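# Scoop dry food from the pouch and hold it level

## Task

Use the scoop held in the right gripper to take dry food out of the pouch. At the end, that gripper must still hold the scoop raised and about level above the table, well away from both the pouch and the bowls, with the food in it at rest and filling it to at least about half. The pouch must end up standing upright, holding whatever food is left. Keep spillage low; food that ends up off the table counts only as spill and does not end the scene.

## Robot and tools

Robot: two arms, left_arm and right_arm, each with a two-finger parallel gripper and a wrist camera. The scoop starts in the right gripper. A gripper's fingers point along its own +z axis and close along its y axis. end_effector_position is the point midway between the finger pads, just behind the tips.

Frames: the scene frame has its origin at table-top height midway between the nominal bases, +z up, +x out over the table, left_arm toward +y (image sides do not follow these names). Calibrated bases in the scene frame: left_arm at (-0.023, +0.362, 0) m, quat_wxyz (+1.000, 0, 0, -0.001); right_arm at (+0.028, -0.226, 0) m, quat_wxyz (+1.000, 0, 0, -0.009); both bases have up = +z. Reported hand positions (m), quats and wrist-camera poses are in each arm's own base frame; fixed cameras and the table use the scene frame. Readings can be off by a few cm, more at long reach.

execute_actions(actions, cameras): actions is a list of up to 15 actions; each action is a table of up to 15 rows, one row per 1/30 s step, and a short table repeats its last row until 15 steps are used. Every row is one flat list of 14 numbers, each in [-1, 1], covering both arms even if one is idle: left dx, dy, dz, rx, ry, rz, opening, then right dx, dy, dz, rx, ry, rz, opening. The six pose numbers are an offset, not a pose, measured along the arm's Hand target axes from the Hand target held when that action began; all rows of one action count from that same start, but the next action starts from the new target, so repeating an offset keeps moving. Scale: 1.0 = 0.6 m for dx, dy, dz and 180 degrees for rx, ry, rz, which together form one rotation vector. Six zeros re-command the current Hand target. Opening is absolute: +1 fully open (about 87 mm), +0.5 about 69, 0 about 43, -0.5 about 18, -1 closed. An empty actions list just reports state. cameras picks images: omitted, null or ["all"] gives all, [] gives none; names are cam_high, cam_low, cam_left_wrist, cam_right_wrist (each 896x504). An unknown name voids the call.

move(target, speed, blend, opening_speed, blocking, cameras): straight-line paths. target is one 14-number row laid out as above, or a list of up to 15 such rows; every row is an offset from the Hand targets at the start of the move, not from the previous row. speed is the top path speed in m/s, 0.002 to 0.5 (default 0.25), rotation capped at twice that in rad/s; give one number or one per target. blend (m) rounds corners of a list. opening_speed (per second on the -1..+1 scale, at least 0.2) ramps the fingers. blocking=false returns after about 0.5 s while the move continues. Paths end together, last at least 0.5 s and are cut at 10 s. They do not avoid obstacles or the other arm. The result adds a move: line: done (within 10 mm and 2 degrees), off_target, moving, held, fault, plus limits such as paced (pose clipped) or held (steps withheld). done never proves there was no contact.

wait(seconds 0 to 10) lets the scene run with commands held. stop brakes a running move. zoom_image(camera, region=[x0, y0, x1, y1] in pixels, at most 504x504) enlarges part of the newest image of that camera. read_manual gives only licence text. finished_scene (scene 1, optional) ends the scene for good.

Controller behaviour: each step the commanded pose is clipped to within 100 mm and 20 degrees of the measured gripper pose, then reached by damped IK. Hand target in a result is the last commanded (clipped) pose. Grippers often stop short or tilt because of friction and weight; check position and orientation after each move and send the missing offset or correct the tilt. Small commands may do nothing or go sideways. Avoid paths near an arm's own base, which can flip its shoulder posture. Arms pressed against something keep pushing until commanded back past the gripper.

Gripping: grip_measured uses the same scale as the opening you command. To hold something, command about 0.04 below the reading at first contact for full force (about 20 N per pad); keep the right gripper's opening command steady while carrying the scoop, since a 0 is itself a command. Fast closes squeeze harder.

Joint torques follow Joint positions order (gripper excluded); joints 1 to 3 wrap at ±28 N m. Motors heat when holding loads, stretched or pushing; MOTOR HOT appears at 75 °C, at 90 °C the arm folds and idles, at 100 °C it goes limp.

Avoid: arm-on-arm contact, fast moves into objects, pressing targets deep past contact, tipping the pouch, dropping or loosening the scoop, and anything leaving the table, which ends the scene. Small tugs on the held scoop or nudges to loose objects may occur. Tilt the scoop gently and move slowly once it carries food.

Each tool is called after "Emit:" by a JSON object that holds its "method" and its "body".

## Session

Emit:
{"method": "execute_actions", "body": {"actions": []}}

Scene clock: 0.00 s.
left_arm: end_effector_position=(+0.3777, +0.0006, +0.3727) grip_measured=+0.974 end_effector_quat_wxyz=(+0.718, +0.006, +0.696, +0.006) | right_arm: end_effector_position=(+0.3981, +0.1295, +0.4245) grip_measured=-0.444 end_effector_quat_wxyz=(+0.327, +0.322, +0.615, +0.641)
Joint positions: left_arm=[-0.001 1.028 1.056 0.004 -0.002 0.017 0.987] | right_arm=[-0.021 1.329 1.266 0.109 -0.636 1.609 0.278]
Joint velocities: within noise
Joint torques (N m): no reading
Heat: left arm: 32 °C; right arm: 31 °C.
Hand target: left_arm +0.3768, +0.0006, +0.3772; +0.721, +0.006, +0.692, +0.006 | right_arm +0.3928, +0.1295, +0.4408; +0.343, +0.306, +0.606, +0.649
Tool commands: left_gripper/opening=+1.0 right_gripper/opening=-1.0

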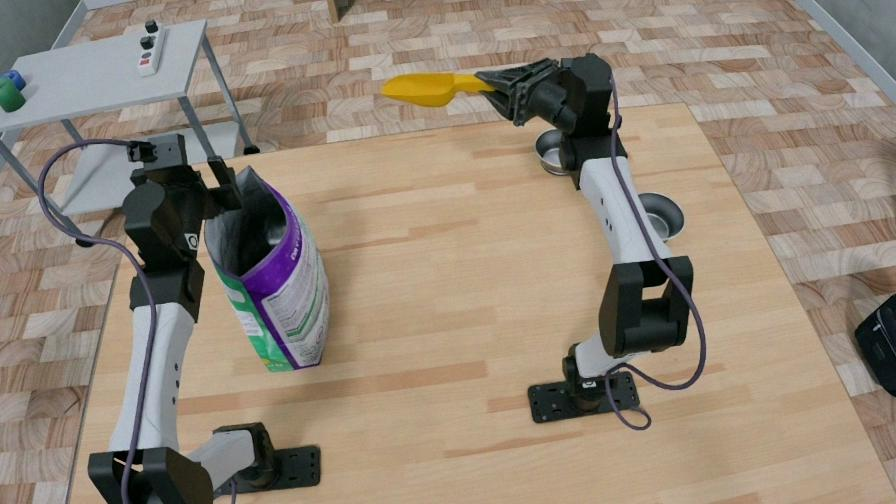

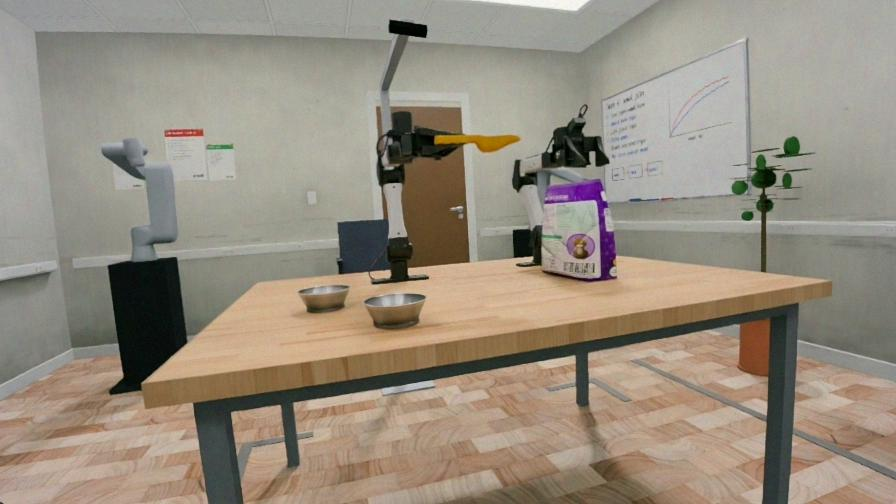

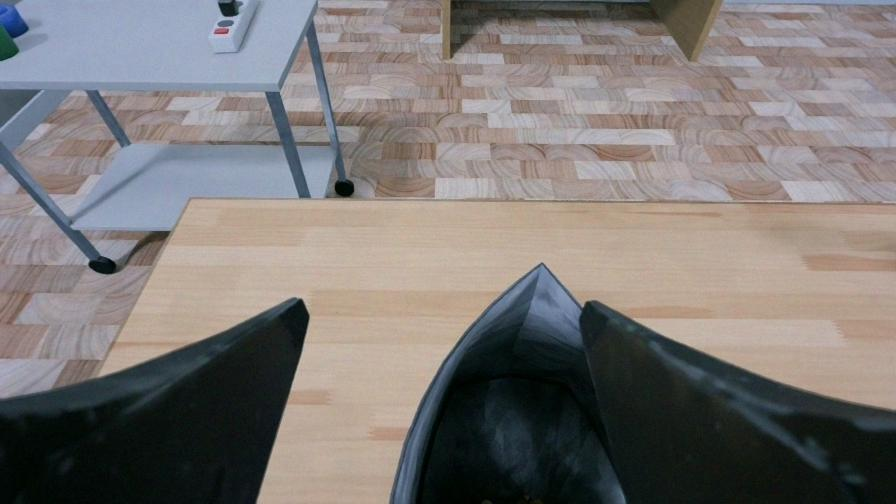

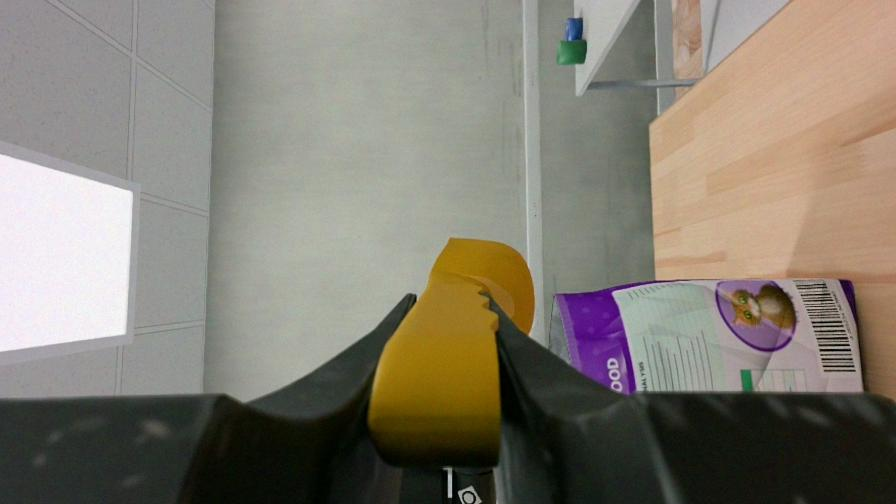

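Emit:
{"method": "zoom_image", "body": {"camera": "cam_high", "region": [340, 20, 660, 200]}}

Emit:
{"method": "zoom_image", "body": {"camera": "cam_high", "region": [60, 120, 400, 400]}}

Emit:
{"method": "zoom_image", "body": {"camera": "cam_low", "region": [360, 90, 660, 300]}}

Emit:
{"method": "zoom_image", "body": {"camera": "cam_right_wrist", "region": [340, 200, 600, 500]}}

Scaled by 1.575 from the camera's 896x504 image, which has a finer 1280x720 frame.

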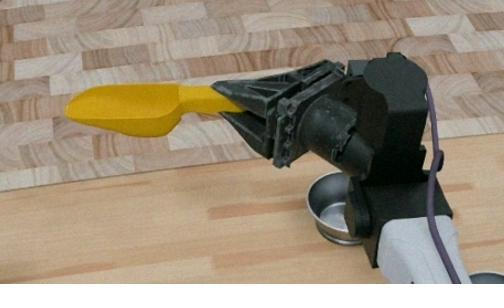

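Scaled by 1.482 from the camera's 896x504 image, which has a finer 1280x720 frame.

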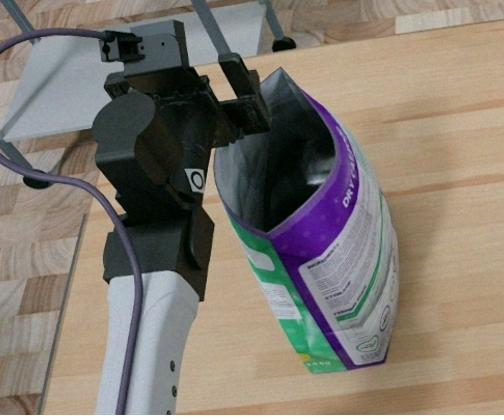

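Scaled by 1.680 from the camera's 896x504 image, which has a finer 1280x720 frame.

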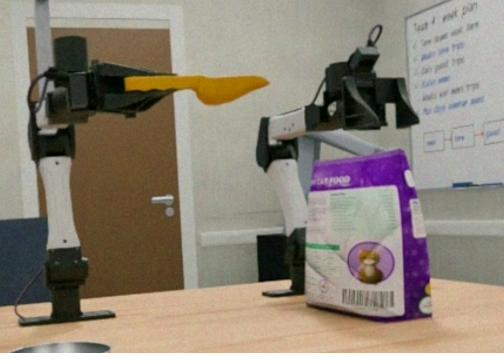

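Scaled by 1.680 from the camera's 896x504 image, which has a finer 1280x720 frame.

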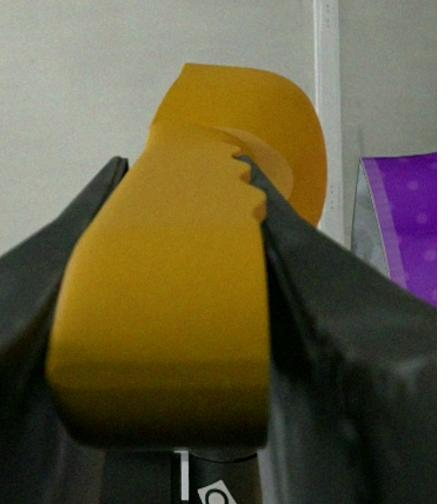

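Emit:
{"method": "zoom_image", "body": {"camera": "cam_high", "region": [370, 50, 530, 140]}}

Emit:
{"method": "zoom_image", "body": {"camera": "cam_low", "region": [380, 110, 540, 200]}}

Scaled by 3.150 from the camera's 896x504 image, which has a finer 1280x720 frame.

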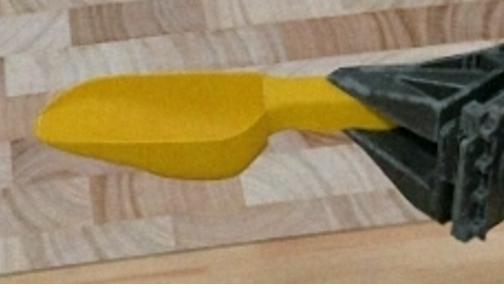

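Scaled by 3.150 from the camera's 896x504 image, which has a finer 1280x720 frame.

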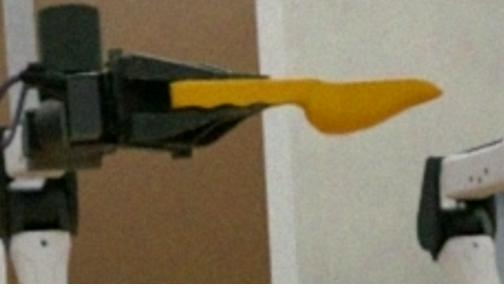

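Emit:
{"method": "move", "body": {"target": [-0.2, -0.1, -0.08, 0, 0.222, 0, 1, 0, 0, 0, 0, 0, 0, -1]}}

Scene clock: 5.23 s.
left_arm: end_effector_position=(+0.3226, -0.0617, +0.4964) grip_measured=+0.974 end_effector_quat_wxyz=(+0.574, +0.014, +0.819, -0.013) | right_arm: end_effector_position=(+0.3981, +0.1295, +0.4245) grip_measured=-0.444 end_effector_quat_wxyz=(+0.327, +0.322, +0.615, +0.641)
Joint positions: left_arm=[-0.311 1.725 2.854 -1.488 -0.254 -0.1 0.987] | right_arm=[-0.021 1.329 1.266 0.109 -0.636 1.609 0.278]
Joint velocities: within noise
Joint torques (N m): left_arm=[-0.21 -2.69 3.93 1.91 -0.17 -0.06] | right_arm=[-0.13 -6.74 8.91 2.34 0.08 -0.15]
Heat: left arm: 32 °C; right arm: 33 °C.
Hand target: left_arm +0.3240, -0.0614, +0.4941; +0.441, +0.003, +0.897, +0.008 | right_arm +0.3928, +0.1295, +0.4408; +0.343, +0.306, +0.606, +0.649
Off the commanded pose: left_arm 0.003 m, 18 deg | right_arm 0.017 m, 3 deg.
elbow stopped short (left arm): the move would have taken joint 3 (elbow) straighter than the controller allows.
move: off_target (left_arm, right_arm); limits=paced

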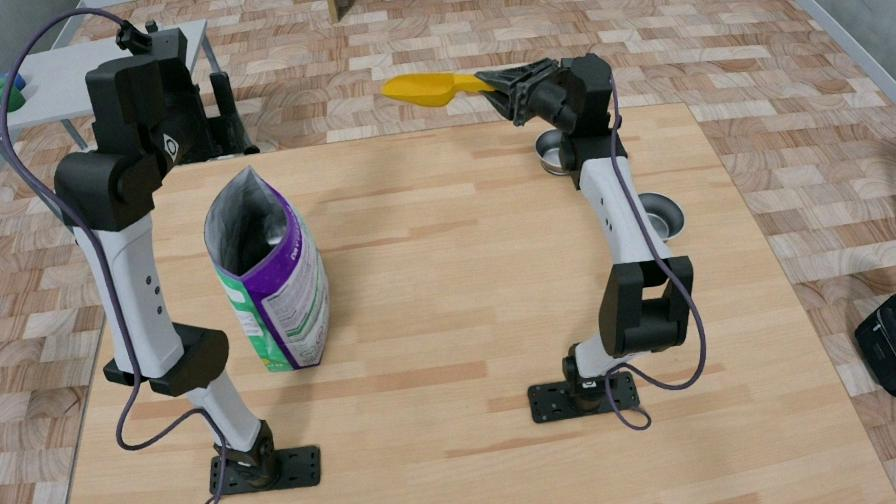

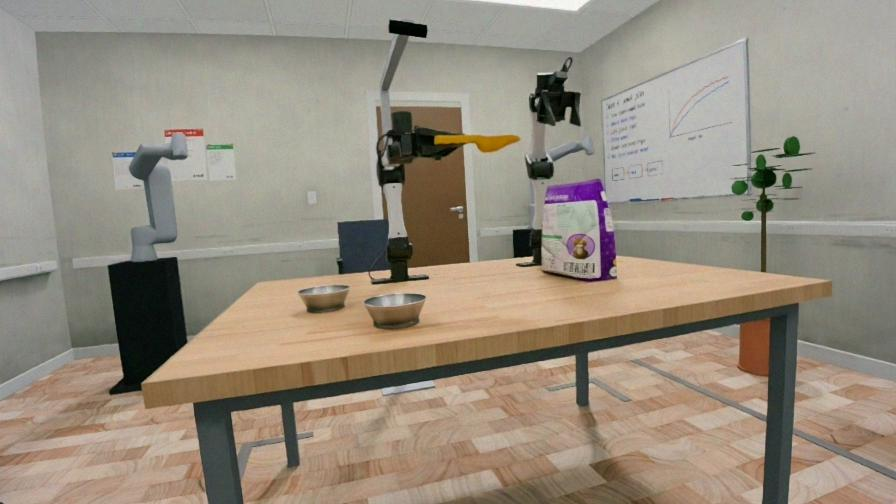

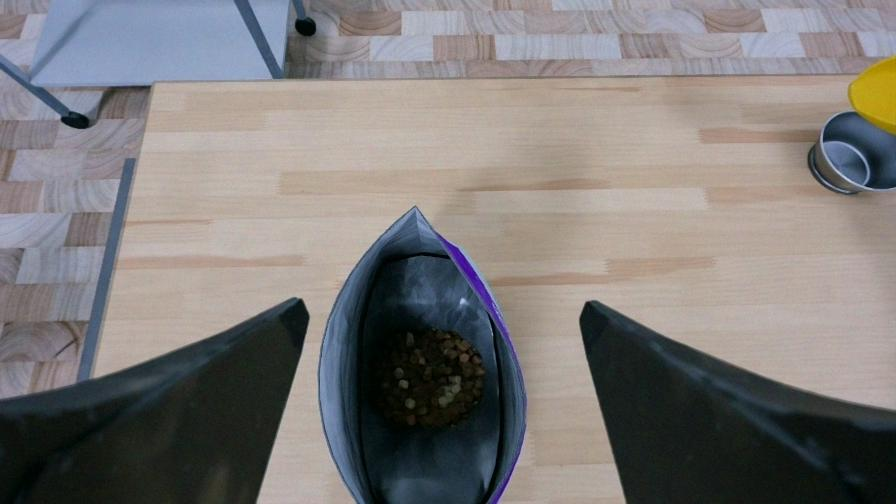

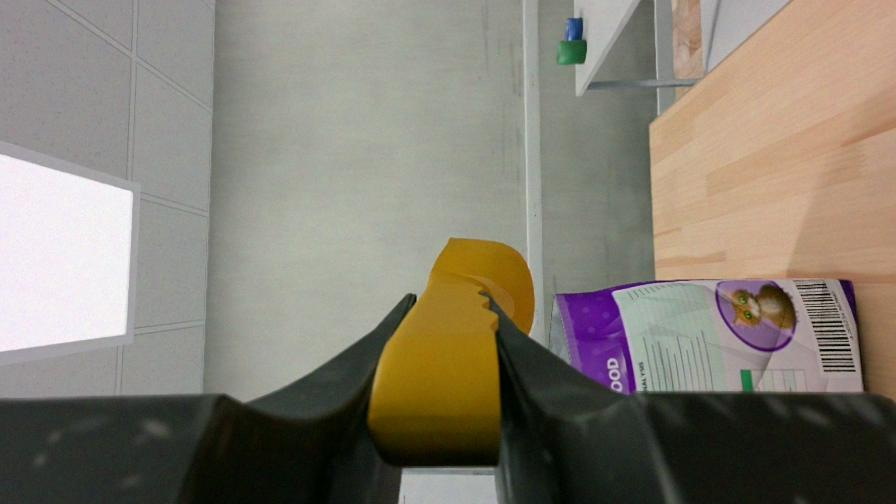

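Emit:
{"method": "zoom_image", "body": {"camera": "cam_left_wrist", "region": [290, 190, 560, 504]}}

Scaled by 1.605 from the camera's 896x504 image, which has a finer 1280x720 frame.

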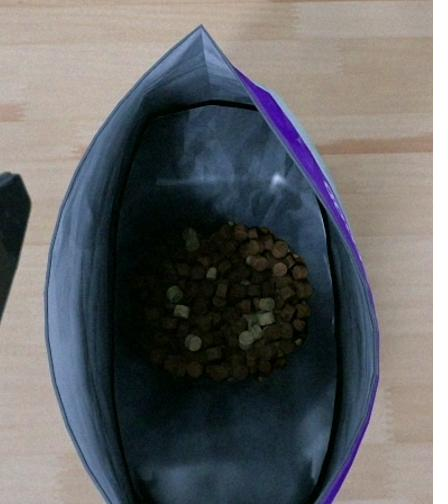

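Emit:
{"method": "move", "body": {"target": [-0.102, 0, 0.132, 0, 0, 0, 1, 0, 0, 0, 0, 0, 0, -1], "cameras": ["cam_left_wrist", "cam_high"]}}

Scene clock: 9.23 s.
left_arm: end_effector_position=(+0.4196, -0.0601, +0.4927) grip_measured=+0.974 end_effector_quat_wxyz=(+0.608, +0.002, +0.794, -0.002) | right_arm: end_effector_position=(+0.3981, +0.1295, +0.4245) grip_measured=-0.444 end_effector_quat_wxyz=(+0.327, +0.322, +0.615, +0.641)
Joint positions: left_arm=[-0.223 1.899 2.859 -1.231 -0.209 -0.059 0.987] | right_arm=[-0.021 1.329 1.266 0.109 -0.636 1.609 0.278]
Joint velocities: within noise
Joint torques (N m): left_arm=[0.65 -5.03 4.56 2.22 0.18 0.1] | right_arm=[-0.13 -6.79 8.95 2.34 0.08 -0.14]
Heat: left arm: 32 °C; right arm: 34 °C.
Hand target: left_arm +0.4240, -0.0612, +0.4943; +0.461, +0.003, +0.888, +0.007 | right_arm +0.3928, +0.1295, +0.4408; +0.343, +0.306, +0.606, +0.649
Off the commanded pose: left_arm 0.005 m, 22 deg; orientation clipped | right_arm 0.017 m, 3 deg.
elbow stopped short (left arm): the move would have taken joint 3 (elbow) straighter than the controller allows.
move: off_target (left_arm, right_arm); limits=paced
Images, in order (width x height): cam_high 896x504, cam_left_wrist 896x504.

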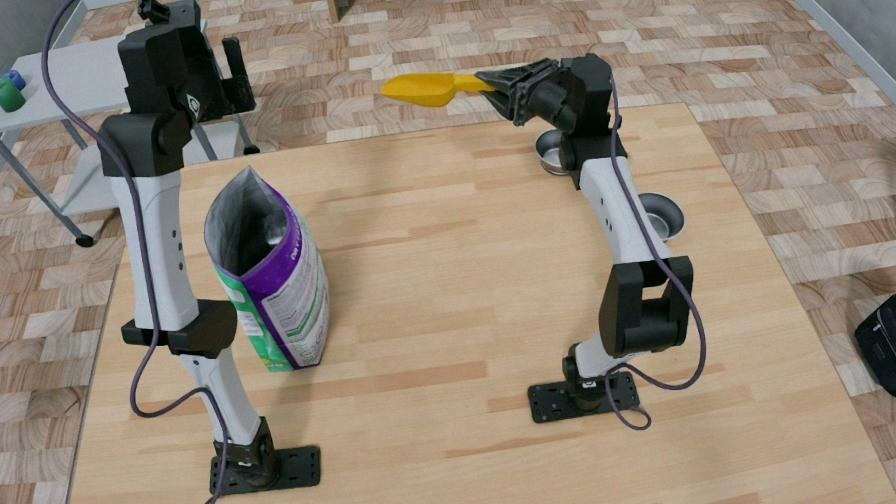

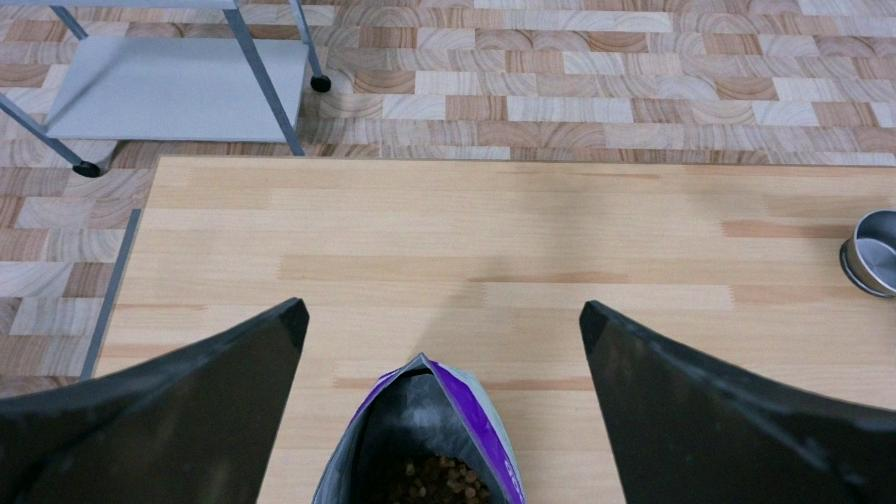

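Emit:
{"method": "move", "body": {"target": [0.2, 0, -0.071, 0, 0.028, 0, 1, 0, 0, 0, 0, 0, 0, -1], "cameras": ["cam_left_wrist", "cam_low"]}}

Scene clock: 12.10 s.
left_arm: end_effector_position=(+0.3280, -0.0631, +0.4175) grip_measured=+0.974 end_effector_quat_wxyz=(+0.443, +0.010, +0.896, -0.001) | right_arm: end_effector_position=(+0.3981, +0.1295, +0.4245) grip_measured=-0.444 end_effector_quat_wxyz=(+0.327, +0.322, +0.615, +0.641)
Joint positions: left_arm=[-0.282 1.712 2.603 -1.561 -0.213 -0.157 0.987] | right_arm=[-0.021 1.329 1.266 0.109 -0.636 1.609 0.278]
Joint velocities: within noise
Joint torques (N m): left_arm=[-0.18 -6.16 3.25 1.75 -0.19 -0.04] | right_arm=[-0.16 -6.72 8.98 2.33 0.09 -0.14]
Heat: left arm: 32 °C; right arm: 35 °C.
Hand target: left_arm +0.3201, -0.0603, +0.4207; +0.421, +0.003, +0.907, +0.007 | right_arm +0.3928, +0.1295, +0.4408; +0.343, +0.306, +0.606, +0.649
Off the commanded pose: left_arm 0.009 m, 3 deg | right_arm 0.017 m, 3 deg.
joint sent to its limit (left arm) — joint 4 (wrist pitch), lower limit. The joint targets are off in orientation, not in position.
move: off_target (left_arm, right_arm)
Images, in order (width x height): cam_low 896x504, cam_left_wrist 896x504.

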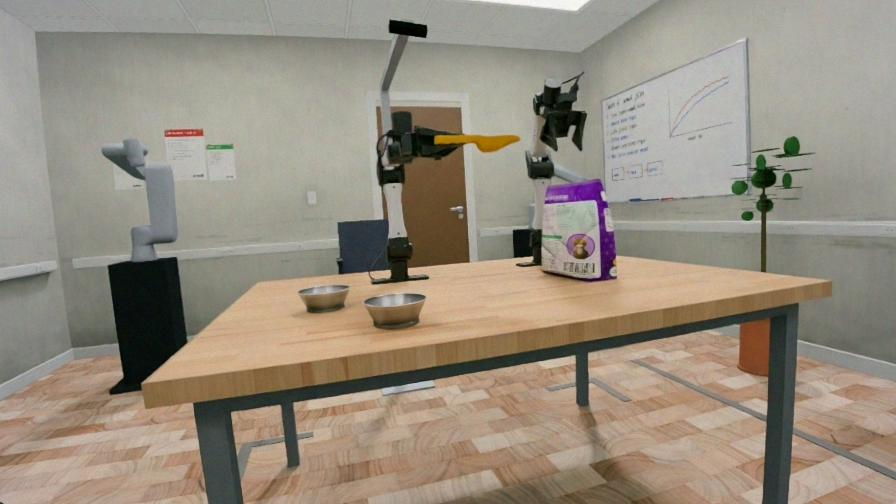

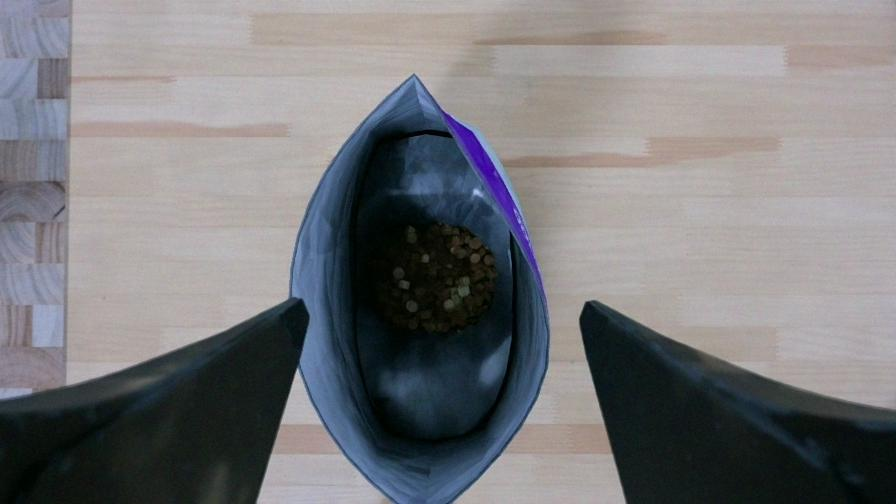

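Emit:
{"method": "zoom_image", "body": {"camera": "cam_left_wrist", "region": [340, 110, 540, 450]}}

Emit:
{"method": "zoom_image", "body": {"camera": "cam_low", "region": [510, 160, 650, 300]}}

Scaled by 1.482 from the camera's 896x504 image, which has a finer 1280x720 frame.

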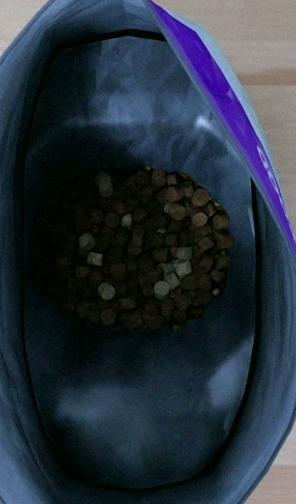

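Scaled by 3.600 from the camera's 896x504 image, which has a finer 1280x720 frame.

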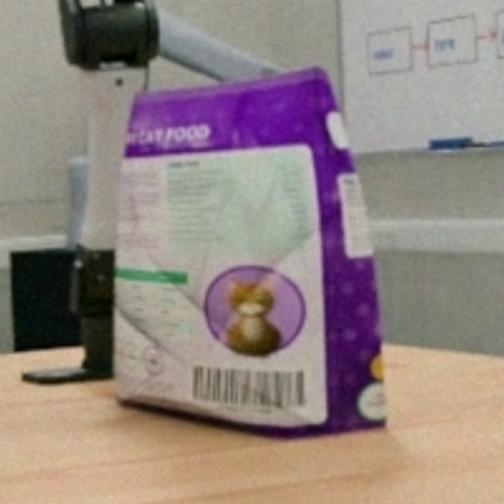

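Emit:
{"method": "move", "body": {"target": [0, 0, 0, 0, 0, 0, 1, 0.267, -0.402, 0.0645, 0, 0, 0, -1], "cameras": ["cam_left_wrist", "cam_low", "cam_high"]}}

Scene clock: 18.63 s.
left_arm: end_effector_position=(+0.3280, -0.0632, +0.4175) grip_measured=+0.974 end_effector_quat_wxyz=(+0.443, +0.009, +0.896, -0.001) | right_arm: end_effector_position=(+0.3487, +0.2878, +0.1906) grip_measured=-0.444 end_effector_quat_wxyz=(+0.331, +0.316, +0.618, +0.639)
Joint positions: left_arm=[-0.282 1.712 2.603 -1.561 -0.213 -0.158 0.987] | right_arm=[0.583 1.653 0.53 1.159 -0.038 1.568 0.278]
Joint velocities: within noise
Joint torques (N m): left_arm=[-0.18 -6.16 3.34 1.74 -0.18 -0.09] | right_arm=[0.43 -6.08 6.56 2.57 0.16 -0.3]
Heat: left arm: 33 °C; right arm: 37 °C.
Hand target: left_arm +0.3201, -0.0603, +0.4207; +0.421, +0.003, +0.907, +0.007 | right_arm +0.3497, +0.2901, +0.2006; +0.343, +0.306, +0.606, +0.649
Off the commanded pose: left_arm 0.009 m, 3 deg | right_arm 0.010 m, 3 deg.
joint sent to its limit (left arm) — joint 4 (wrist pitch), lower limit. The joint targets are off in orientation, not in position.
move: off_target (left_arm, right_arm)
Images, in order (width x height): cam_high 896x504, cam_low 896x504, cam_left_wrist 896x504.

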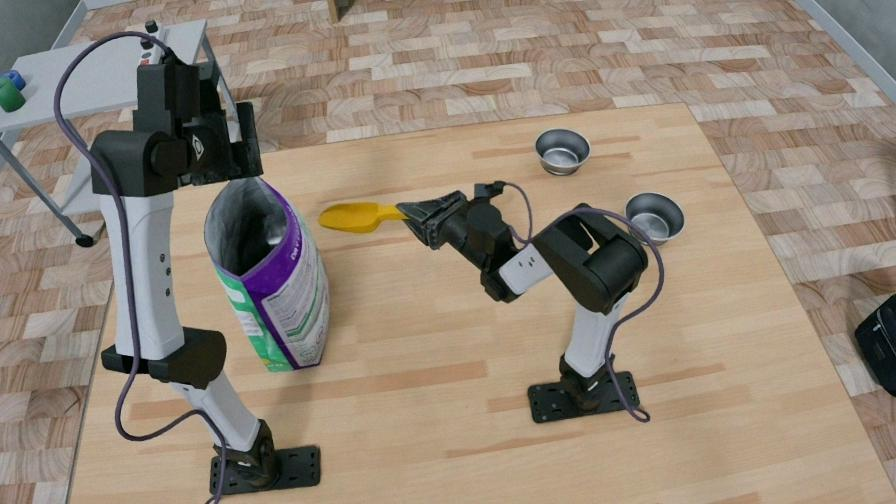

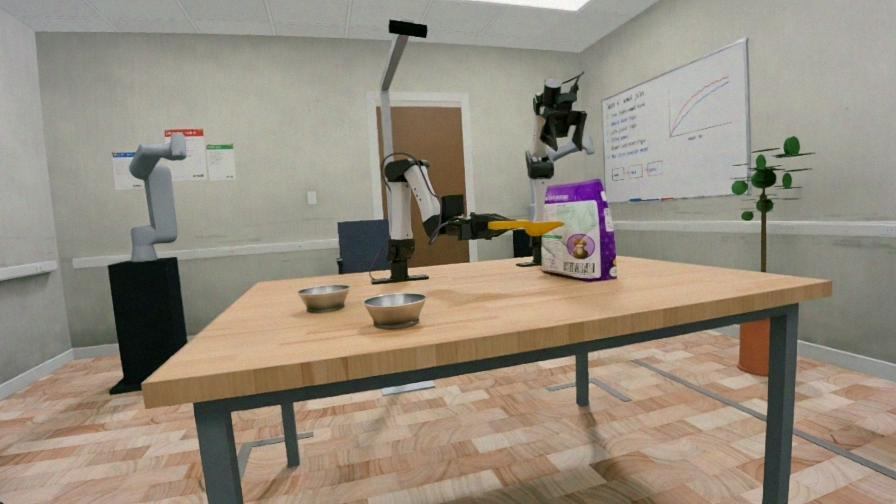

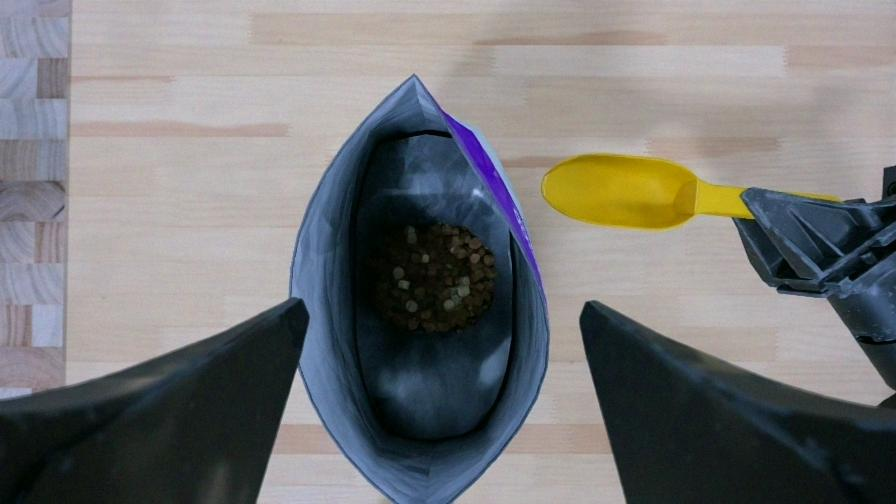

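Emit:
{"method": "move", "body": {"target": [0.0568, 0.1355, 0.0895, 0, -0.057, 0, 1, -0.39, 0.375, -0.181, 0, 0, 0, -1], "cameras": ["cam_left_wrist", "cam_high"]}}

Scene clock: 33.37 s.
left_arm: end_effector_position=(+0.3419, +0.0227, +0.3575) grip_measured=+0.974 end_effector_quat_wxyz=(+0.492, -0.003, +0.870, +0.009) | right_arm: end_effector_position=(+0.3807, +0.0302, +0.4075) grip_measured=-0.444 end_effector_quat_wxyz=(+0.336, +0.317, +0.608, +0.646)
Joint positions: left_arm=[0.09 1.304 1.719 -0.957 0.058 0.051 0.987] | right_arm=[-0.38 1.326 1.162 0.274 -0.987 1.663 0.278]
Joint velocities: within noise
Joint torques (N m): left_arm=[0.65 -4.55 5.45 2.09 0.26 0.09] | right_arm=[-0.53 -4.93 10.85 1.98 0.02 -0.04]
Heat: left arm: 35 °C; right arm: 38 °C.
Hand target: left_arm +0.3390, +0.0218, +0.3612; +0.501, +0.003, +0.866, +0.007 | right_arm +0.3798, +0.0296, +0.4206; +0.343, +0.306, +0.606, +0.649
Off the commanded pose: left_arm 0.005 m, 1 deg | right_arm 0.013 m, 2 deg.
move: off_target (right_arm)
Images, in order (width x height): cam_high 896x504, cam_left_wrist 896x504.

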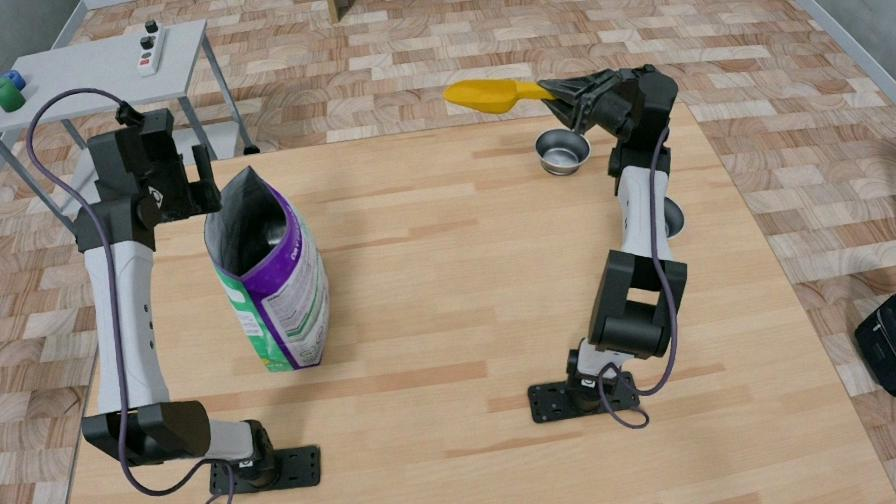

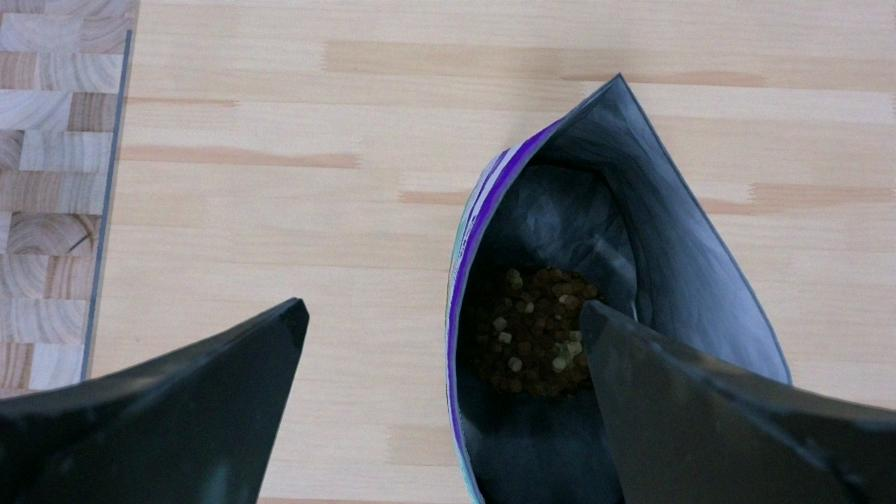

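Emit:
{"method": "move", "body": {"target": [0.0577, 0, 0.0333, 0, 0, 0, 1, 0, 0, 0, 0, 0, 0, -1], "speed": 0.1, "cameras": ["cam_left_wrist", "cam_high"]}}

Scene clock: 36.17 s.
left_arm: end_effector_position=(+0.3413, +0.0233, +0.3178) grip_measured=+0.974 end_effector_quat_wxyz=(+0.492, -0.003, +0.870, +0.009) | right_arm: end_effector_position=(+0.3806, +0.0303, +0.4074) grip_measured=-0.444 end_effector_quat_wxyz=(+0.336, +0.317, +0.608, +0.646)
Joint positions: left_arm=[0.093 1.217 1.477 -0.802 0.06 0.052 0.987] | right_arm=[-0.38 1.326 1.162 0.273 -0.988 1.663 0.278]
Joint velocities: within noise
Joint torques (N m): left_arm=[0.7 -4.25 6.02 2.09 0.26 0.1] | right_arm=[-0.54 -4.85 10.78 1.97 0.03 -0.04]
Heat: left arm: 35 °C; right arm: 38 °C.
Hand target: left_arm +0.3391, +0.0224, +0.3212; +0.501, +0.003, +0.866, +0.007 | right_arm +0.3798, +0.0296, +0.4206; +0.343, +0.306, +0.606, +0.649
Off the commanded pose: left_arm 0.004 m, 1 deg | right_arm 0.013 m, 2 deg.
move: off_target (right_arm)
Images, in order (width x height): cam_high 896x504, cam_left_wrist 896x504.

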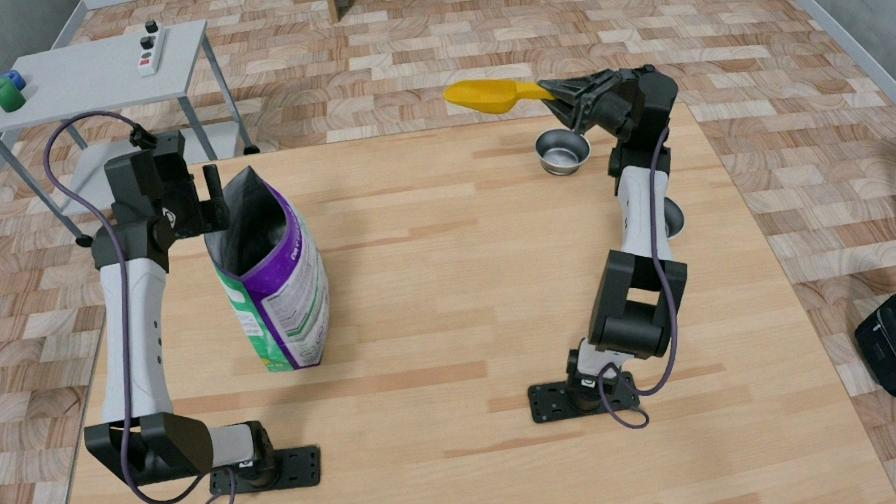

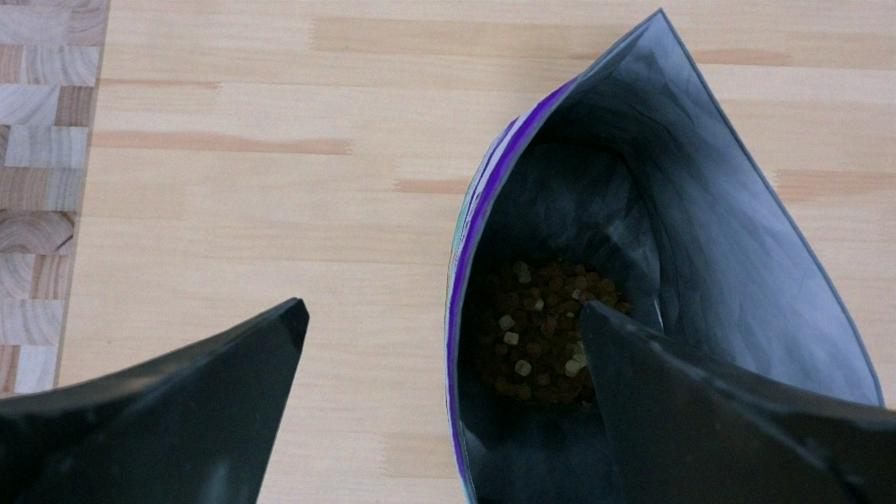

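Emit:
{"method": "move", "body": {"target": [0.046, 0, 0.0265, 0, 0, 0, 1, 0, 0, 0, 0, 0, 0, -1], "speed": 0.1, "cameras": ["cam_left_wrist"]}}

Emit:
{"method": "zoom_image", "body": {"camera": "cam_left_wrist", "region": [280, 200, 620, 504]}}

Scene clock: 38.13 s.
left_arm: end_effector_position=(+0.3410, +0.0230, +0.2862) grip_measured=+0.974 end_effector_quat_wxyz=(+0.492, -0.002, +0.870, +0.009) | right_arm: end_effector_position=(+0.3807, +0.0303, +0.4073) grip_measured=-0.444 end_effector_quat_wxyz=(+0.336, +0.317, +0.608, +0.646)
Joint positions: left_arm=[0.093 1.164 1.308 -0.685 0.062 0.054 0.987] | right_arm=[-0.38 1.326 1.162 0.272 -0.988 1.663 0.278]
Joint velocities: within noise
Joint torques (N m): left_arm=[0.84 -4.1 6.31 2.05 0.24 0.1] | right_arm=[-0.53 -4.86 10.82 1.97 0.02 -0.04]
Heat: left arm: 35 °C; right arm: 38 °C.
Hand target: left_arm +0.3391, +0.0230, +0.2895; +0.501, +0.003, +0.866, +0.007 | right_arm +0.3798, +0.0295, +0.4205; +0.343, +0.306, +0.606, +0.649
Off the commanded pose: left_arm 0.004 m, 1 deg | right_arm 0.013 m, 2 deg.
move: off_target (right_arm)
Images, in order (width x height): cam_left_wrist 896x504.

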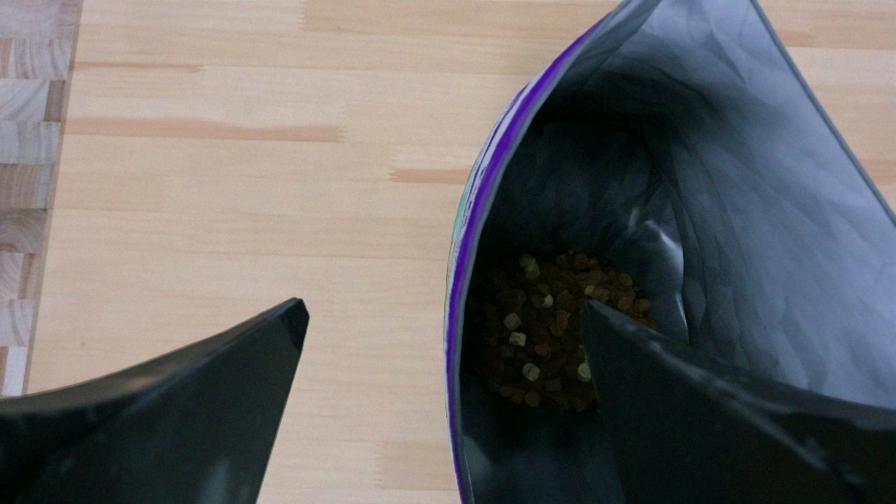

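Scaled by 1.482 from the camera's 896x504 image, which has a finer 1280x720 frame.

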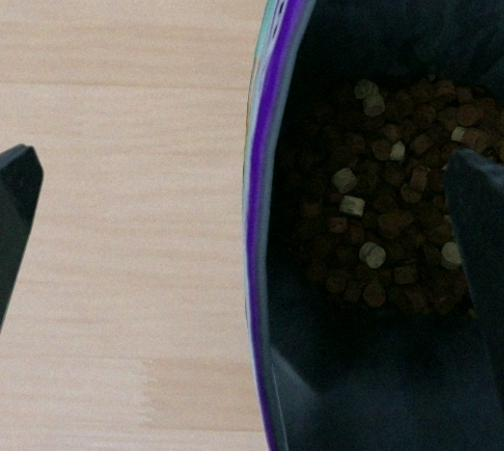

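Emit:
{"method": "move", "body": {"target": [0, 0, 0, 0, 0, 0, -1, 0, 0, 0, 0, 0, 0, -1], "opening_speed": 0.8, "cameras": ["cam_left_wrist", "cam_high", "cam_low"]}}

Scene clock: 41.17 s.
left_arm: end_effector_position=(+0.3411, +0.0223, +0.2864) grip_measured=-0.981 end_effector_quat_wxyz=(+0.493, -0.001, +0.870, +0.007) | right_arm: end_effector_position=(+0.3807, +0.0303, +0.4073) grip_measured=-0.444 end_effector_quat_wxyz=(+0.336, +0.317, +0.608, +0.646)
Joint positions: left_arm=[0.093 1.164 1.308 -0.685 0.066 0.054 0.01] | right_arm=[-0.38 1.326 1.162 0.272 -0.988 1.663 0.278]
Joint velocities: within noise
Joint torques (N m): left_arm=[0.88 -4.11 6.28 2.08 0.23 0.09] | right_arm=[-0.51 -4.9 10.77 1.97 0.01 -0.07]
Heat: left arm: 35 °C; right arm: 38 °C.
Hand target: left_arm +0.3391, +0.0230, +0.2895; +0.501, +0.003, +0.866, +0.007 | right_arm +0.3798, +0.0295, +0.4206; +0.343, +0.306, +0.606, +0.649
Off the commanded pose: left_arm 0.004 m, 1 deg | right_arm 0.013 m, 2 deg.
move: off_target (right_arm)
Images, in order (width x height): cam_high 896x504, cam_low 896x504, cam_left_wrist 896x504.

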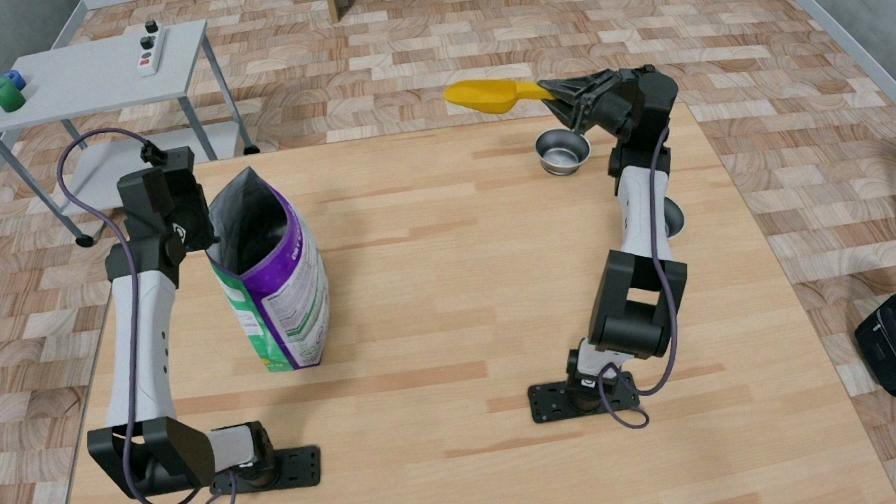

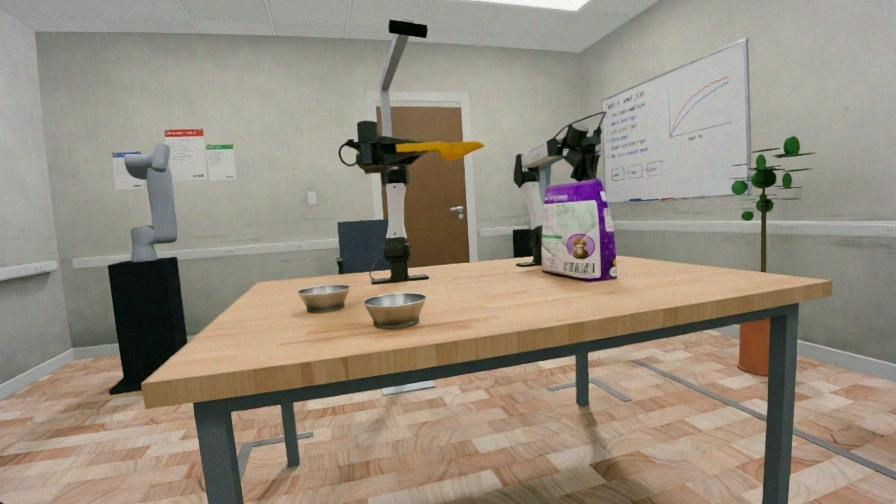

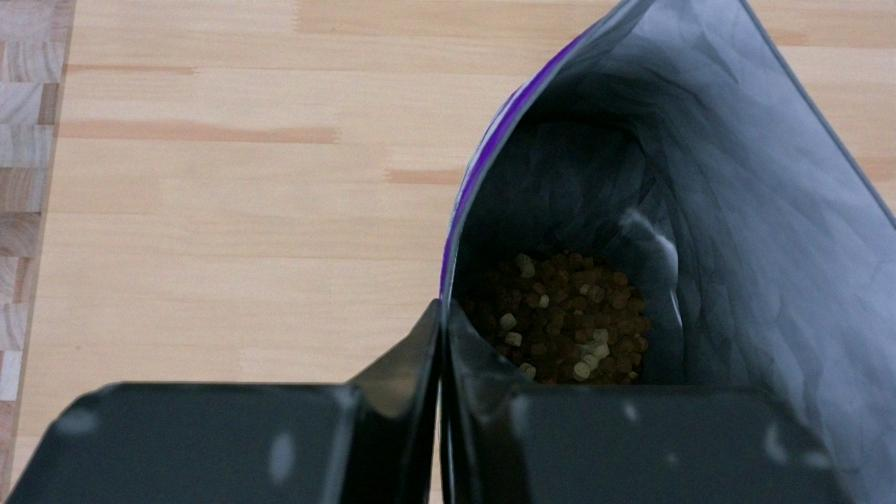

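Emit:
{"method": "zoom_image", "body": {"camera": "cam_left_wrist", "region": [330, 200, 600, 504]}}

Emit:
{"method": "move", "body": {"target": [-0.043, 0, -0.025, 0, 0, 0, -1, 0, 0, 0, 0, 0, 0, -1], "speed": 0.05, "cameras": ["cam_left_wrist", "cam_high", "cam_low"]}}

Scaled by 1.658 from the camera's 896x504 image, which has a finer 1280x720 frame.

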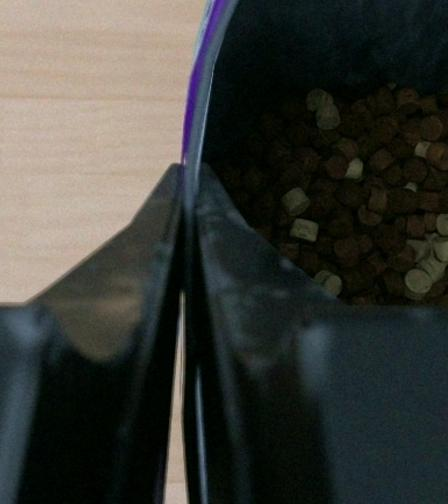

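Scene clock: 42.50 s.
left_arm: end_effector_position=(+0.3297, +0.0212, +0.2874) grip_measured=-0.981 end_effector_quat_wxyz=(+0.459, -0.002, +0.888, +0.004) | right_arm: end_effector_position=(+0.3807, +0.0303, +0.4073) grip_measured=-0.444 end_effector_quat_wxyz=(+0.336, +0.317, +0.608, +0.646)
Joint positions: left_arm=[0.093 1.194 1.391 -0.816 0.066 0.054 0.01] | right_arm=[-0.38 1.326 1.162 0.272 -0.988 1.663 0.278]
Joint velocities: within noise
Joint torques (N m): left_arm=[0.72 -3.34 12.15 2.2 0.18 0.08] | right_arm=[-0.49 -4.94 10.8 1.97 0.01 -0.04]
Heat: left arm: 35 °C; right arm: 38 °C.
Hand target: left_arm +0.3390, +0.0225, +0.3193; +0.501, +0.003, +0.866, +0.007 | right_arm +0.3798, +0.0295, +0.4206; +0.343, +0.306, +0.606, +0.649
Off the commanded pose: left_arm 0.033 m, 6 deg | right_arm 0.013 m, 2 deg.
move: off_target (left_arm, right_arm)
Images, in order (width x height): cam_high 896x504, cam_low 896x504, cam_left_wrist 896x504.

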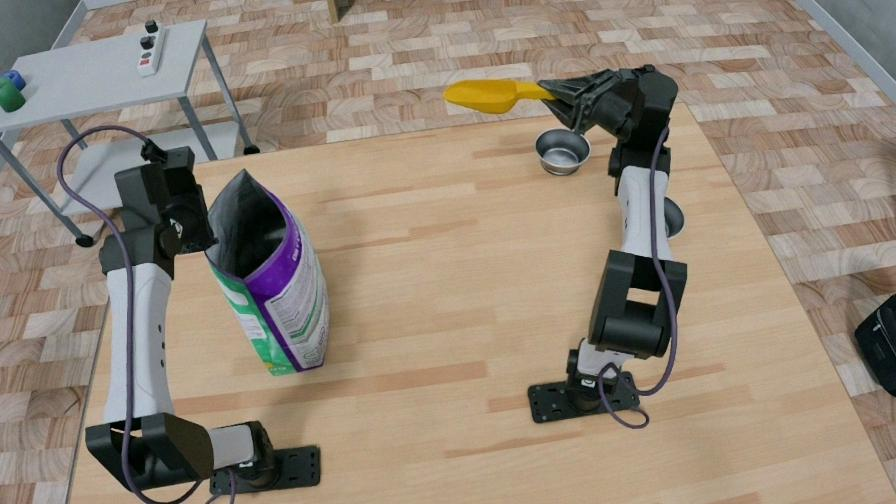

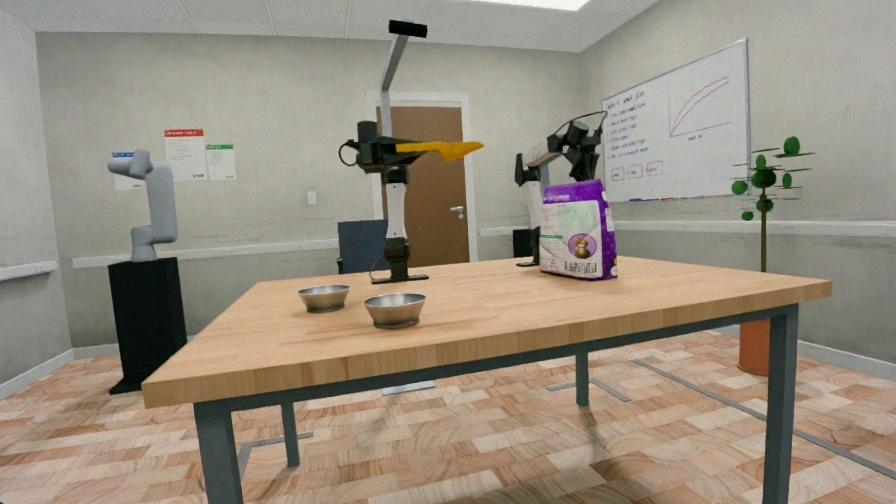

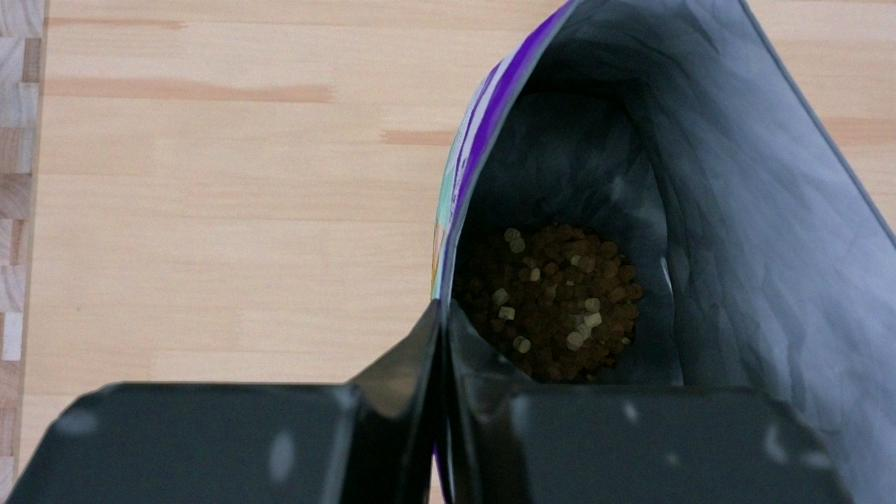

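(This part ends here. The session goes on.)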